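# Place the white block alone in the wooden tray

## Task

Get the white block into the wooden tray so that it is the only item inside, with the tray still resting flat and upright on the table.

## Robot and tools

Robot: two arms, left_arm and right_arm, each a six-joint arm ending in a parallel two-finger gripper with a camera on its wrist. The names are not image sides: left_arm sits on the +y side. Calibrated bases in the scene frame: left_arm at (+0.014, +0.245, 0) m, quat_wxyz (+1.000, 0, 0, -0.026); right_arm at (-0.024, -0.309, 0) m, quat_wxyz (+1.000, 0, 0, +0.013). Cameras: cam_high, cam_low (fixed, on a stand behind the arms), cam_left_wrist, cam_right_wrist, all 896x504.

Frames. Scene frame: origin at table-top height, halfway between the nominal bases, +z up, +x out over the table. Fixed cameras and the table use it. Each arm reports its hand pose, velocities and Hand target in its own base frame. Offsets in commands run along the axes of that arm's current Hand target. On the gripper, fingers point along +z and open and close along y. end_effector_position is the point between the finger pads, roughly 1 cm behind the tips.

execute_actions(actions, cameras). actions is a list of actions; each action is a list of up to 15 rows, one row per 1/30 s step; if fewer than 15 rows are given the last one is repeated. Every row has 14 numbers in [-1, 1]: left_arm dx, dy, dz, rx, ry, rz, opening, then the same seven for right_arm, even if one arm stays idle. dx..rz are offsets (not poses) from that arm's Hand target as it was when the action began; every row counts from that same start, but the next action starts from the new Hand target, so a repeated offset moves further. Scale: 1.0 = 0.6 m or 180 degrees; rx, ry, rz form one rotation vector. Six zeros re-requests the current Hand target. opening is absolute: +1 fully open (0.094 m), -1 shut. A 0 opening is a real command, so resend the present opening to keep a gripper as it is. cameras: list of names, ["all"], or []; default is all for an empty actions list, none otherwise; an unknown name voids the call. An empty actions list just reports state and images.

move(target, speed, blend, opening_speed, grip_force, blocking, cameras). target is one 14-number row (same layout and scale as above) or a list of up to 15 such rows; every row is an offset from the Hand targets at the start of the move, not from the previous row. Each gripper follows a straight line and the arms finish together, taking at least 0.5 s and at most 10 s. speed: m/s, 0.002 to 2.9, default 0.25, one value or one per target; turning is capped at twice that in rad/s. blend: corner rounding in m, per target or one value; 0 stops at each point. opening_speed: opening change per second on the -1..+1 scale, at least 0.2; use it to close gently. grip_force: newtons per finger pad, 10 to 50, one value or one per arm, persists; lower forces close slowly. blocking=false returns after about 0.5 s while the move continues. Paths do not avoid obstacles or the other arm. The result adds a move: line: done, off_target, moving, held or fault, plus limits (paced = pose clipped, held = steps withheld). Unnamed arms ended done (within 10 mm and 2 degrees).

wait(seconds 0 to 10, cameras) lets time run with the last commands held; a running move keeps going. stop(cameras) brakes a running move. zoom_image(camera, region [x0, y0, x1, y1] in pixels, top-left origin, at most 504 by 504) enlarges the newest image of that camera. read_manual(section="licences") returns licence text only. finished_scene(scene) with the number of the scene in progress ends it irrevocably; the block must stay in the tray unaided.

Results: per arm end_effector_position (m) and end_effector_quat_wxyz in its base frame, Hand target (where next offsets start), Tool commands, grip_measured (same scale as opening; reads slightly wide when empty and a bit narrower than a held part), grip_effort_nm (motor effort, negative closing; not a pad force), Joint positions (last number is opening in m), Joint velocities (may be omitted when all are within noise), Joint torques (include arm weight, offsets and noise). Calls with actions also list positions at some steps. MOTOR HOT appears at 75 °C; at 90 °C the arm folds and idles for the rest of the scene.

Behaviour: each step the commanded orientation is clipped to 40 degrees from the measured one. Grippers often stop a few cm short because of friction and load; that alone is not contact. Send the remaining gap as a fresh offset. A blocked arm keeps pressing until you command it back past its gripper. To release, command an opening well above grip_measured.

Avoid: letting the arms, grippers or wrist cameras meet (a press between arms can fail the scene); fast contacts and targets far beyond a touch point; dropping the block from height or releasing it while moving; knocking the tray over or anything off the table; cable contact with objects; routing a gripper close to its own base (go around it); long stretched-out holds that heat motors. Loose objects may occasionally be nudged by outside pushes.

Each tool is called after "Request:" by a JSON object that holds its "op" and its "data".

## Session

Request:
{"op": "execute_actions", "data": {"actions": []}}

Scene clock: 0.00 s.
left_arm: end_effector_position=(+0.3938, +0.0030, +0.1388) grip_measured=+1.000 grip_effort_nm=n/a end_effector_quat_wxyz=(+0.674, -0.015, +0.738, +0.035) | right_arm: end_effector_position=(+0.3844, +0.0120, +0.1491) grip_measured=+1.000 grip_effort_nm=n/a end_effector_quat_wxyz=(+0.683, +0.067, +0.725, -0.051)
Joint positions: left_arm=[-0.051 1.586 0.274 1.222 -0.123 0.02 0.094] | right_arm=[0.195 1.547 0.264 1.218 0.362 0.041 0.094]
Joint velocities: within noise
Joint torques (N m): no reading
Heat: left arm: 32 °C; right arm: 31 °C.
Hand target: left_arm +0.3945, +0.0032, +0.1402; +0.675, -0.016, +0.737, +0.035 | right_arm +0.3847, +0.0126, +0.1477; +0.681, +0.066, +0.728, -0.051
Tool commands: left_gripper/opening=+1.0 right_gripper/opening=+1.0

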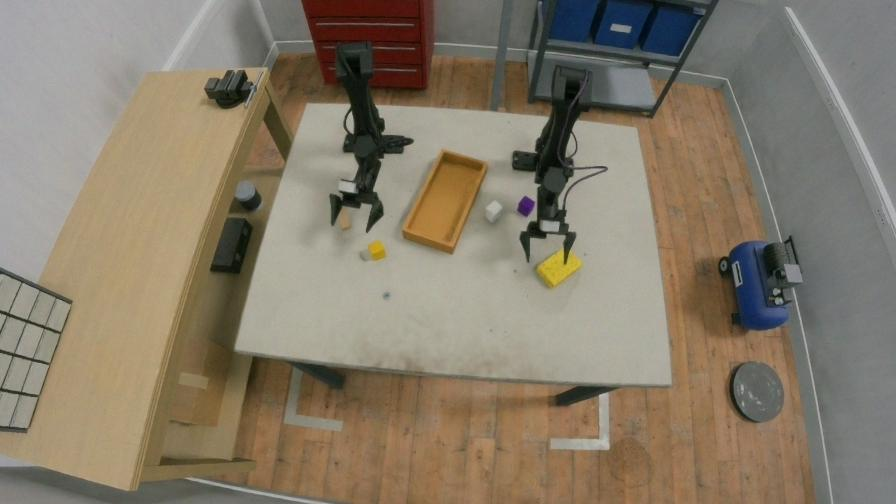

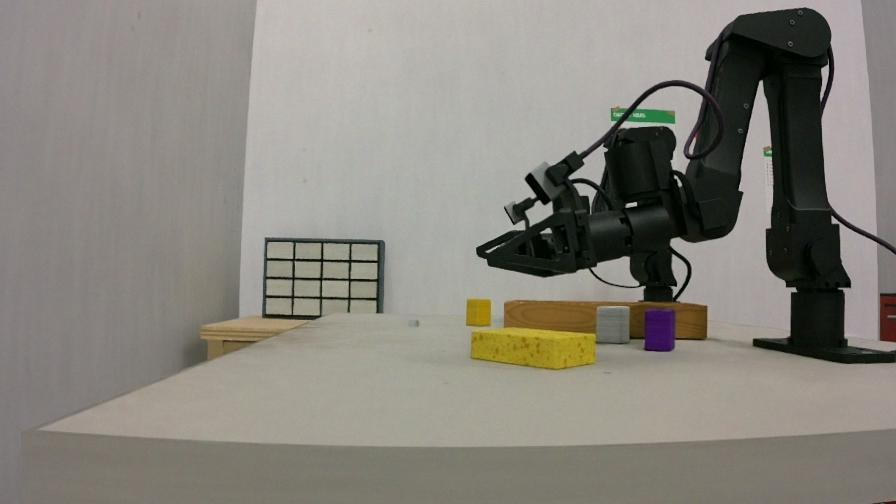

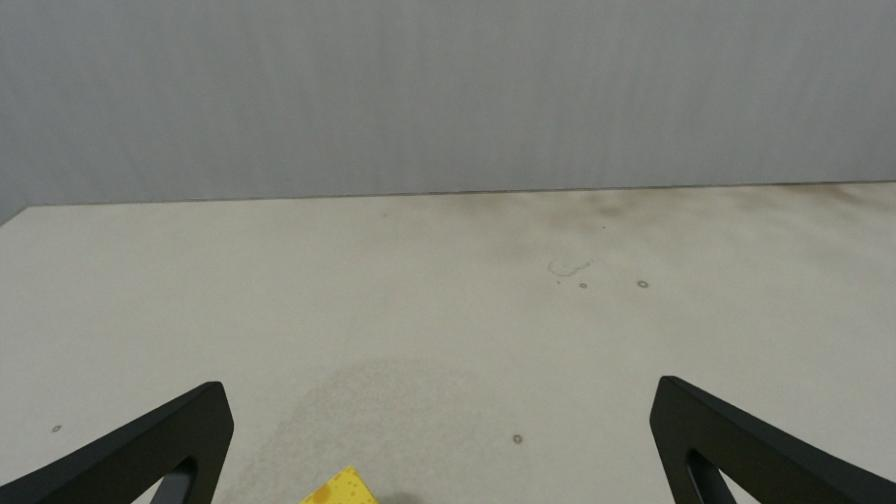

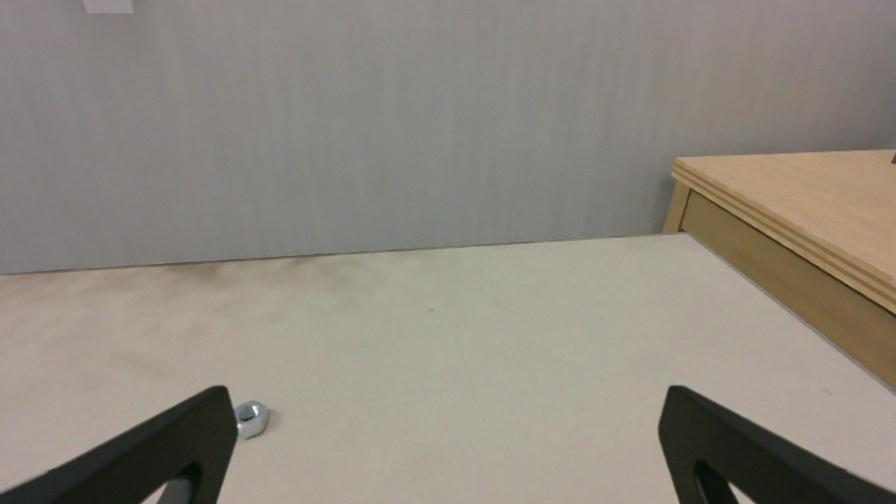

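Request:
{"op": "zoom_image", "data": {"camera": "cam_high", "region": [320, 80, 620, 300]}}

Request:
{"op": "zoom_image", "data": {"camera": "cam_low", "region": [440, 200, 896, 400]}}

Scaled by 1.680 from the camera's 896x504 image, which has a finer 1280x720 frame.

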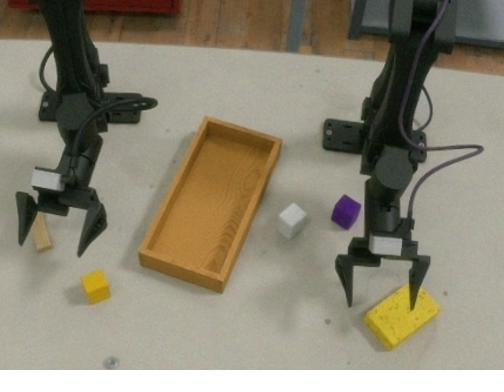

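Scaled by 1.105 from the camera's 896x504 image, which has a finer 1280x720 frame.

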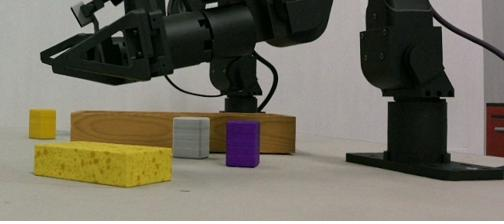

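Request:
{"op": "move", "data": {"target": [-0.1155, -0.2713, -0.3023, 0.1757, 0.447, 0.1768, 1, 0, 0, 0, 0, 0, 0, 1], "speed": 0.4, "cameras": ["cam_high", "cam_left_wrist"]}}

Scene clock: 56.70 s.
left_arm: end_effector_position=(+0.2448, -0.1806, +0.2192) grip_measured=+1.000 grip_effort_nm=-0.04 end_effector_quat_wxyz=(+0.084, +0.318, +0.944, -0.024) | right_arm: end_effector_position=(+0.3844, +0.0120, +0.1491) grip_measured=+1.000 grip_effort_nm=-0.02 end_effector_quat_wxyz=(+0.683, +0.067, +0.725, -0.051)
Joint positions: left_arm=[-0.644 1.581 1.678 -1.493 -0.008 0.008 0.094] | right_arm=[0.195 1.547 0.264 1.218 0.362 0.041 0.094]
Joint torques (N m): left_arm=[-0.28 -4.45 7.25 -0.04 0.04 -0.12] | right_arm=[0.02 -5.29 6.2 1.86 -0.01 -0.04]
Heat: left arm: 35 °C; right arm: 33 °C.
Hand target: left_arm +0.2321, -0.1740, +0.2201; +0.000, +0.317, +0.948, +0.000 | right_arm +0.3847, +0.0127, +0.1477; +0.681, +0.065, +0.728, -0.051
Off the commanded pose: left_arm 0.014 m, 10 deg | right_arm 0.002 m, 0 deg.
joint sent to its limit (left arm) — joint 4 (wrist pitch), lower limit. The joint targets are off in orientation, not in position.
move: off_target (left_arm)
Images, in order (width x height): cam_high 896x504, cam_left_wrist 896x504.

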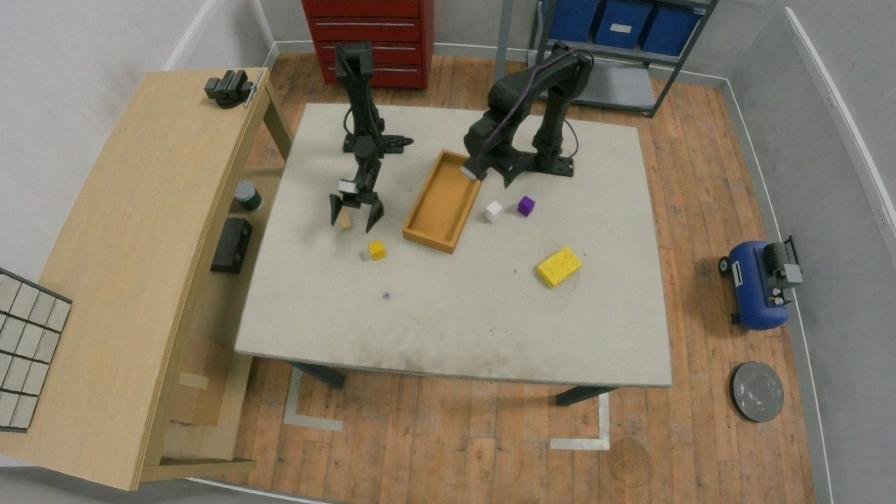

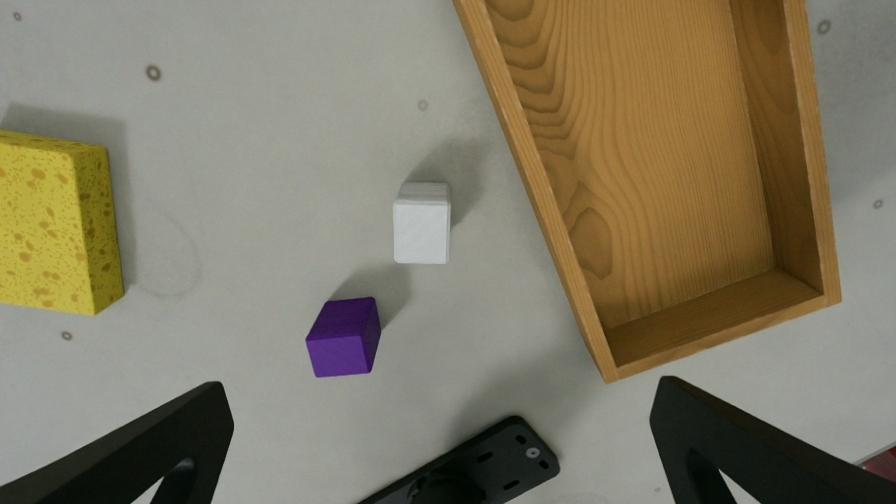

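Request:
{"op": "zoom_image", "data": {"camera": "cam_left_wrist", "region": [280, 150, 500, 400]}}

Request:
{"op": "zoom_image", "data": {"camera": "cam_high", "region": [400, 120, 600, 240]}}

Scaled by 2.016 from the camera's 896x504 image, which has a finer 1280x720 frame.

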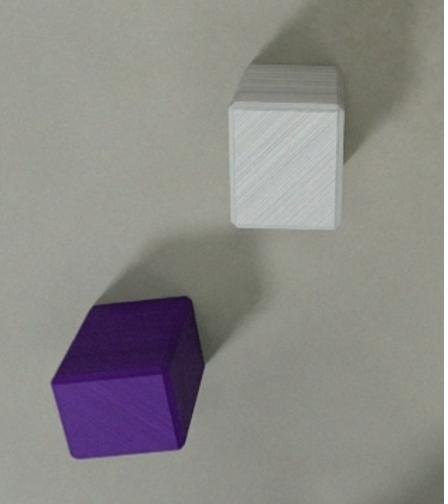

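Scaled by 2.520 from the camera's 896x504 image, which has a finer 1280x720 frame.

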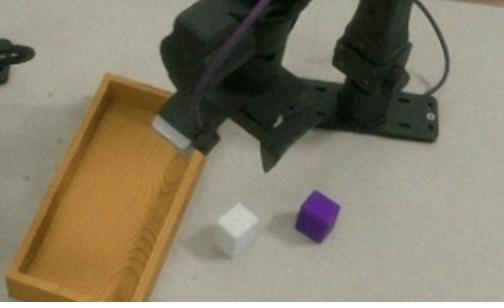

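Request:
{"op": "move", "data": {"target": [0.0088, 0.0308, 0.1917, -0.002, -0.0417, 0.001, 0.4, 0, 0, 0, 0, 0, 0, 1], "speed": 0.3, "cameras": ["cam_left_wrist"]}}

Scene clock: 116.43 s.
left_arm: end_effector_position=(+0.2442, -0.1605, +0.1038) grip_measured=+0.401 grip_effort_nm=-0.10 end_effector_quat_wxyz=(+0.066, +0.315, +0.947, -0.016) | right_arm: end_effector_position=(+0.3844, +0.0120, +0.1491) grip_measured=+1.000 grip_effort_nm=-0.03 end_effector_quat_wxyz=(+0.683, +0.067, +0.725, -0.051)
Joint positions: left_arm=[-0.587 1.525 1.165 -1.074 -0.004 0.056 0.066] | right_arm=[0.195 1.547 0.264 1.218 0.362 0.041 0.094]
Joint torques (N m): left_arm=[0.64 -6.56 5.14 0.55 0.04 0.1] | right_arm=[0.02 -5.27 6.2 1.86 -0.01 -0.04]
Heat: left arm: 36 °C; right arm: 36 °C.
Hand target: left_arm +0.2389, -0.1561, +0.1051; +0.063, +0.318, +0.946, -0.018 | right_arm +0.3847, +0.0127, +0.1477; +0.681, +0.065, +0.728, -0.051
Off the commanded pose: left_arm 0.007 m, 1 deg | right_arm 0.002 m, 0 deg.
move: done
Images, in order (width x height): cam_left_wrist 896x504.

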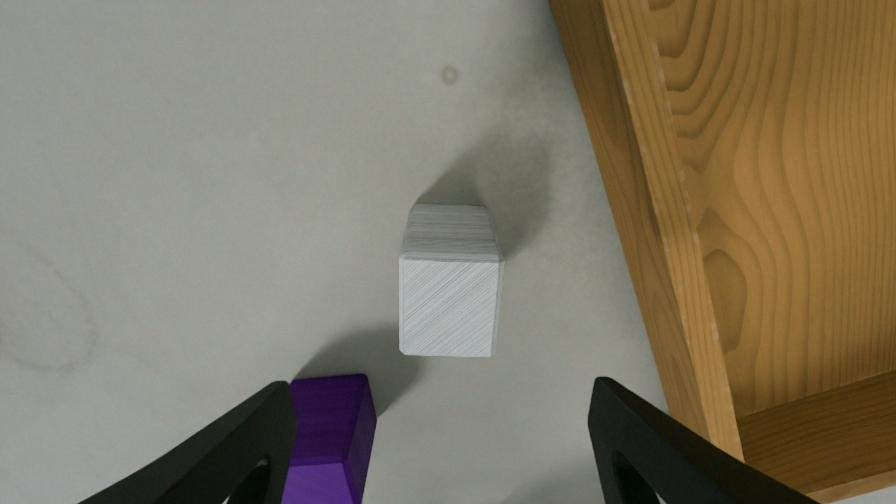

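Request:
{"op": "zoom_image", "data": {"camera": "cam_left_wrist", "region": [340, 160, 560, 400]}}

Request:
{"op": "zoom_image", "data": {"camera": "cam_low", "region": [560, 280, 720, 370]}}

Scaled by 2.100 from the camera's 896x504 image, which has a finer 1280x720 frame.

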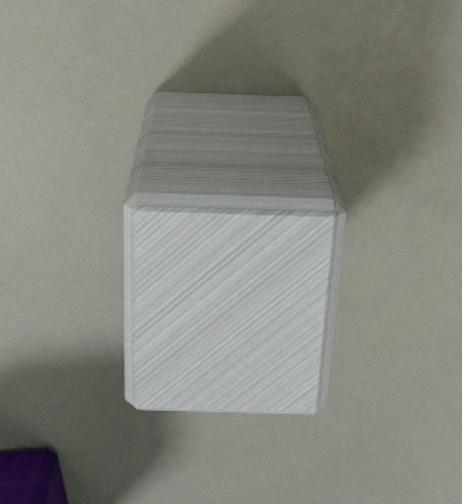

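This scene's latest camera images include none from cam_low. They are from: cam_left_wrist. cam_low's image comes with the result of a call that names it in "cameras".

Request:
{"op": "move", "data": {"target": [0.0331, -0.0008, 0.142, 0, 0, 0, 0.4, 0, 0, 0, 0, 0, 0, 1], "speed": 0.2, "cameras": ["cam_left_wrist", "cam_low"]}}

Scene clock: 149.03 s.
left_arm: end_effector_position=(+0.2370, -0.1559, +0.0240) grip_measured=+0.401 grip_effort_nm=-0.10 end_effector_quat_wxyz=(+0.079, +0.316, +0.945, -0.020) | right_arm: end_effector_position=(+0.3844, +0.0120, +0.1491) grip_measured=+1.000 grip_effort_nm=-0.03 end_effector_quat_wxyz=(+0.683, +0.067, +0.725, -0.051)
Joint positions: left_arm=[-0.587 1.56 0.862 -0.711 -0.003 0.059 0.066] | right_arm=[0.195 1.547 0.264 1.218 0.362 0.041 0.094]
Joint torques (N m): left_arm=[0.84 -3.95 5.15 0.63 0.08 0.12] | right_arm=[0.01 -5.29 6.22 1.86 0 -0.04]
Heat: left arm: 34 °C; right arm: 37 °C.
Hand target: left_arm +0.2321, -0.1508, +0.0180; +0.063, +0.318, +0.946, -0.018 | right_arm +0.3847, +0.0127, +0.1477; +0.681, +0.065, +0.728, -0.051
Off the commanded pose: left_arm 0.009 m, 2 deg | right_arm 0.002 m, 0 deg.
move: done
Images, in order (width x height): cam_low 896x504, cam_left_wrist 896x504.

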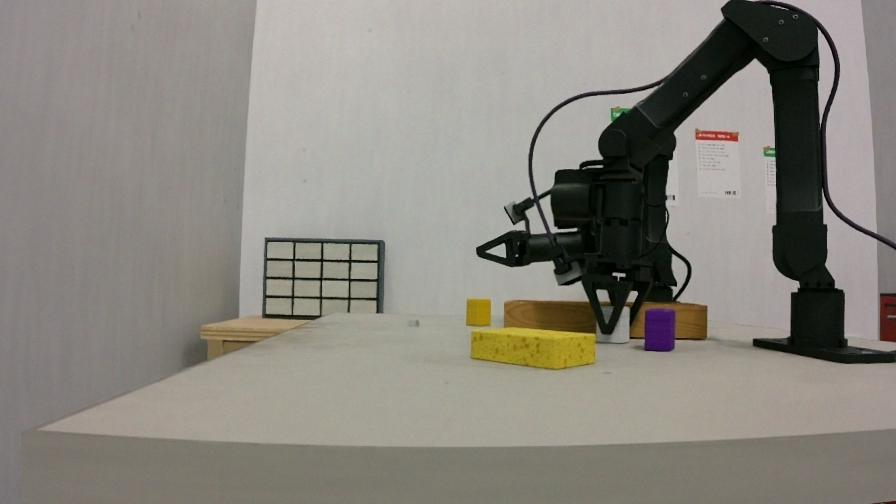

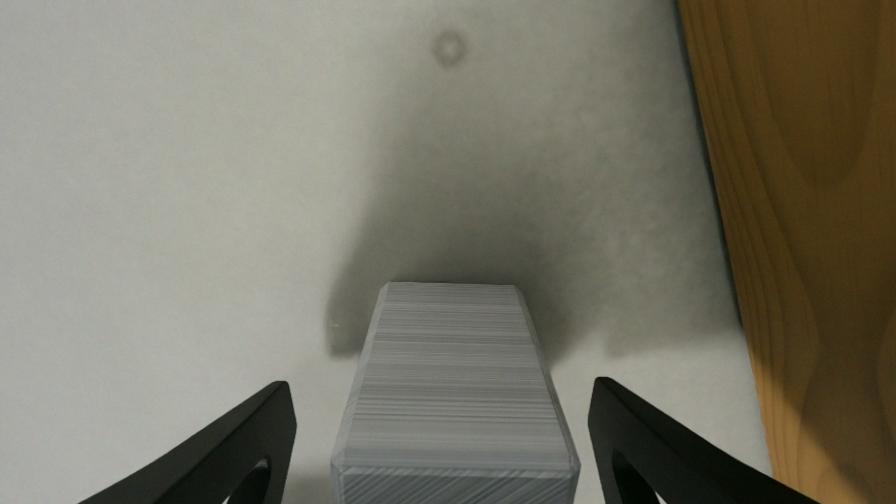

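Request:
{"op": "move", "data": {"target": [[0,0,0,0,0,0,-0.4,0,0,0,0,0,0,1],[-0.0174,0.0008,-0.1323,0,0,0,-0.4,0,0,0,0,0,0,1],[-0.0798,-0.2422,-0.1257,0,0,0,-0.4,0,0,0,0,0,0,1]], "speed": [0.1, 0.2, 0.25], "blend": [0, 0.02, 0], "opening_speed": 0.8, "cameras": ["cam_high", "cam_left_wrist"]}}

Scene clock: 183.17 s.
left_arm: end_effector_position=(+0.1723, -0.2924, +0.0983) grip_measured=-0.343 grip_effort_nm=-1.07 end_effector_quat_wxyz=(+0.069, +0.324, +0.943, -0.031) | right_arm: end_effector_position=(+0.3844, +0.0120, +0.1491) grip_measured=+1.000 grip_effort_nm=-0.03 end_effector_quat_wxyz=(+0.683, +0.067, +0.725, -0.051)
Joint positions: left_arm=[-1.067 1.698 1.321 -1.05 -0.048 -0.402 0.031] | right_arm=[0.195 1.547 0.264 1.218 0.362 0.041 0.094]
Joint torques (N m): left_arm=[0.23 -4.92 7.95 0.35 -0.1 -0.12] | right_arm=[0.02 -5.29 6.2 1.87 0 -0.05]
Heat: left arm: 35 °C; right arm: 38 °C.
Hand target: left_arm +0.1741, -0.2898, +0.0981; +0.063, +0.318, +0.946, -0.018 | right_arm +0.3847, +0.0127, +0.1477; +0.681, +0.065, +0.728, -0.051
Off the commanded pose: left_arm 0.003 m, 2 deg | right_arm 0.002 m, 0 deg.
move: done
Images, in order (width x height): cam_high 896x504, cam_left_wrist 896x504.

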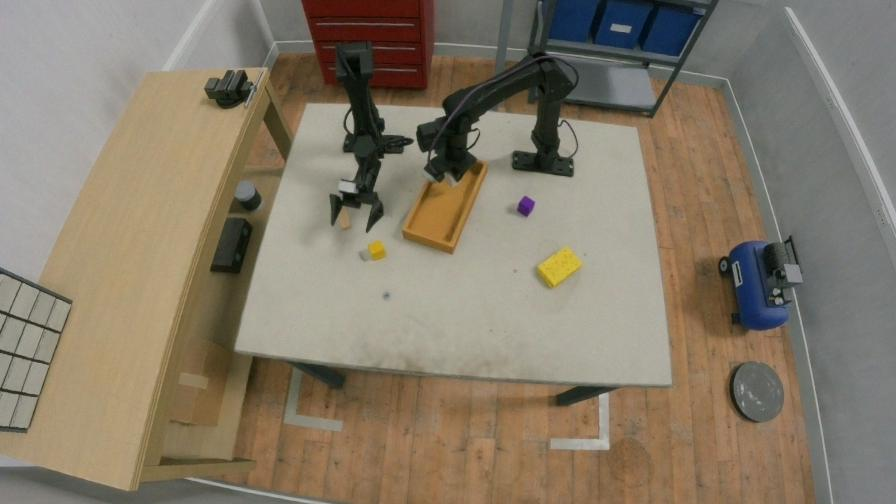

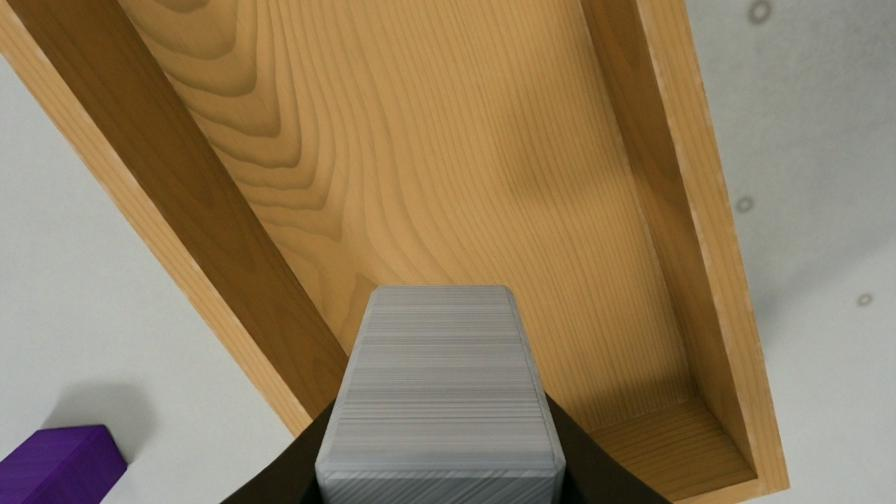

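Request:
{"op": "move", "data": {"target": [[0.0109,-0.0005,0.0827,0,0,0,-0.4,0,0,0,0,0,0,1],[0.0161,-0.0007,0.1225,0,0,0,-0.4,0,0,0,0,0,0,1]], "speed": [0.2, 0.06], "blend": [0.01, 0], "cameras": ["cam_low", "cam_left_wrist"]}}

Scene clock: 194.87 s.
left_arm: end_effector_position=(+0.1747, -0.2965, +0.0348) grip_measured=-0.343 grip_effort_nm=-1.06 end_effector_quat_wxyz=(+0.072, +0.323, +0.943, -0.032) | right_arm: end_effector_position=(+0.3844, +0.0120, +0.1491) grip_measured=+1.000 grip_effort_nm=-0.03 end_effector_quat_wxyz=(+0.683, +0.067, +0.725, -0.051)
Joint positions: left_arm=[-1.067 1.773 1.147 -0.795 -0.048 -0.403 0.031] | right_arm=[0.195 1.547 0.264 1.218 0.362 0.041 0.094]
Joint torques (N m): left_arm=[0.23 -5.37 5.09 0.79 -0.11 -0.08] | right_arm=[0.01 -5.27 6.2 1.86 0 -0.04]
Heat: left arm: 35 °C; right arm: 38 °C.
Hand target: left_arm +0.1742, -0.2898, +0.0240; +0.063, +0.318, +0.946, -0.018 | right_arm +0.3847, +0.0127, +0.1477; +0.681, +0.065, +0.728, -0.051
Off the commanded pose: left_arm 0.013 m, 2 deg | right_arm 0.002 m, 0 deg.
move: off_target (left_arm)
Images, in order (width x height): cam_low 896x504, cam_left_wrist 896x504.

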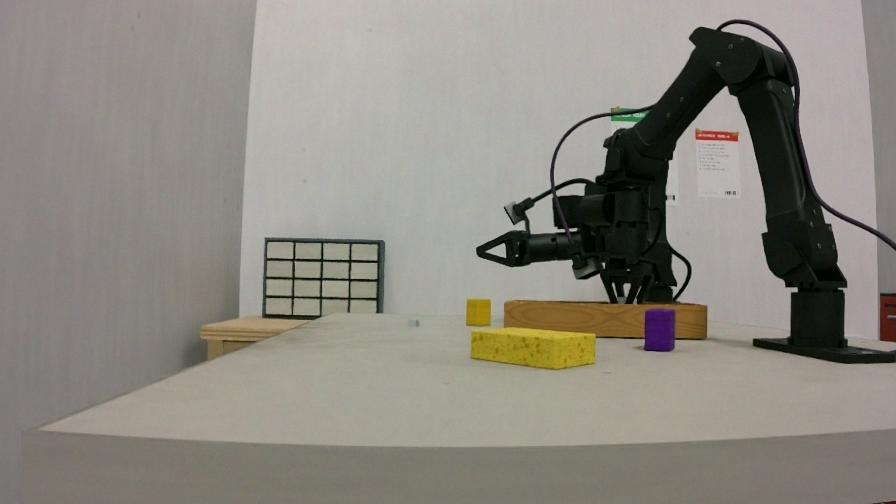

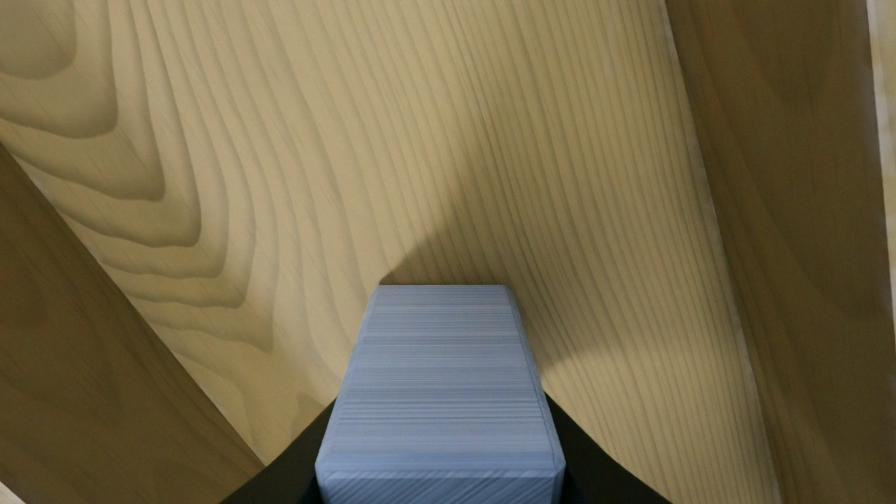

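Request:
{"op": "move", "data": {"target": [[0,0,0,0,0,0,0.05,0,0,0,0,0,0,1],[-0.0261,0.0012,-0.1984,0,0,0,0.05,0,0,0,0,0,0,1]], "speed": [0.05, 0.2], "opening_speed": 0.8, "cameras": ["cam_high", "cam_left_wrist"]}}

Scene clock: 201.43 s.
left_arm: end_effector_position=(+0.1739, -0.2950, +0.1364) grip_measured=+0.049 grip_effort_nm=0.03 end_effector_quat_wxyz=(+0.061, +0.324, +0.944, -0.023) | right_arm: end_effector_position=(+0.3844, +0.0120, +0.1491) grip_measured=+1.000 grip_effort_nm=-0.02 end_effector_quat_wxyz=(+0.683, +0.067, +0.725, -0.051)
Joint positions: left_arm=[-1.067 1.723 1.504 -1.23 -0.049 -0.403 0.049] | right_arm=[0.195 1.547 0.264 1.218 0.362 0.041 0.094]
Joint torques (N m): left_arm=[0.2 -7.41 7.41 0.29 -0.06 -0.11] | right_arm=[0.01 -5.27 6.22 1.86 0 -0.04]
Heat: left arm: 35 °C; right arm: 38 °C.
Hand target: left_arm +0.1741, -0.2898, +0.1440; +0.063, +0.318, +0.946, -0.018 | right_arm +0.3847, +0.0127, +0.1477; +0.681, +0.065, +0.728, -0.051
Off the commanded pose: left_arm 0.009 m, 1 deg | right_arm 0.002 m, 0 deg.
move: done
Images, in order (width x height): cam_high 896x504, cam_left_wrist 896x504.

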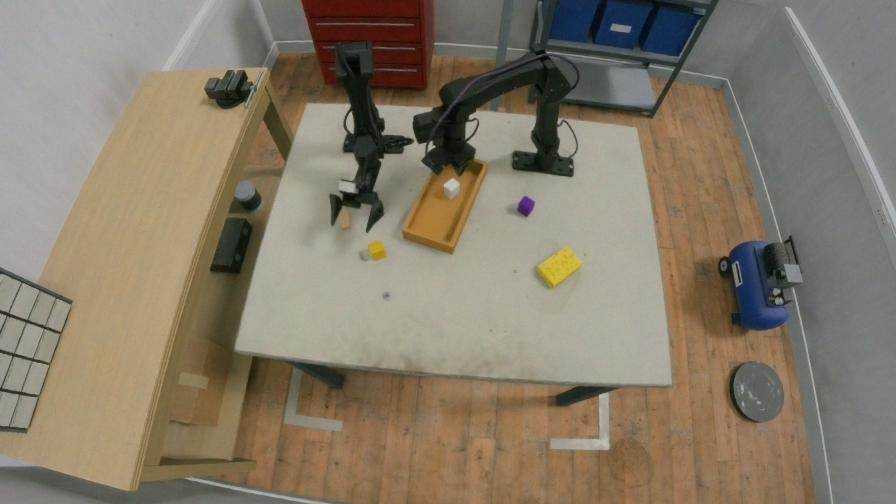

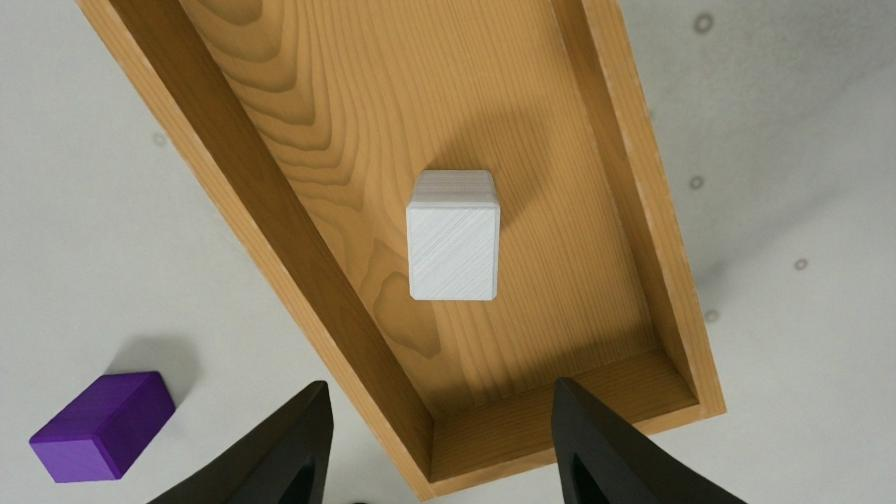

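Done: the white block sits in the tray and the gripper is clear.

Request:
{"op": "finished_scene", "data": {"scene": 1}}

The scene is finished: the task was done.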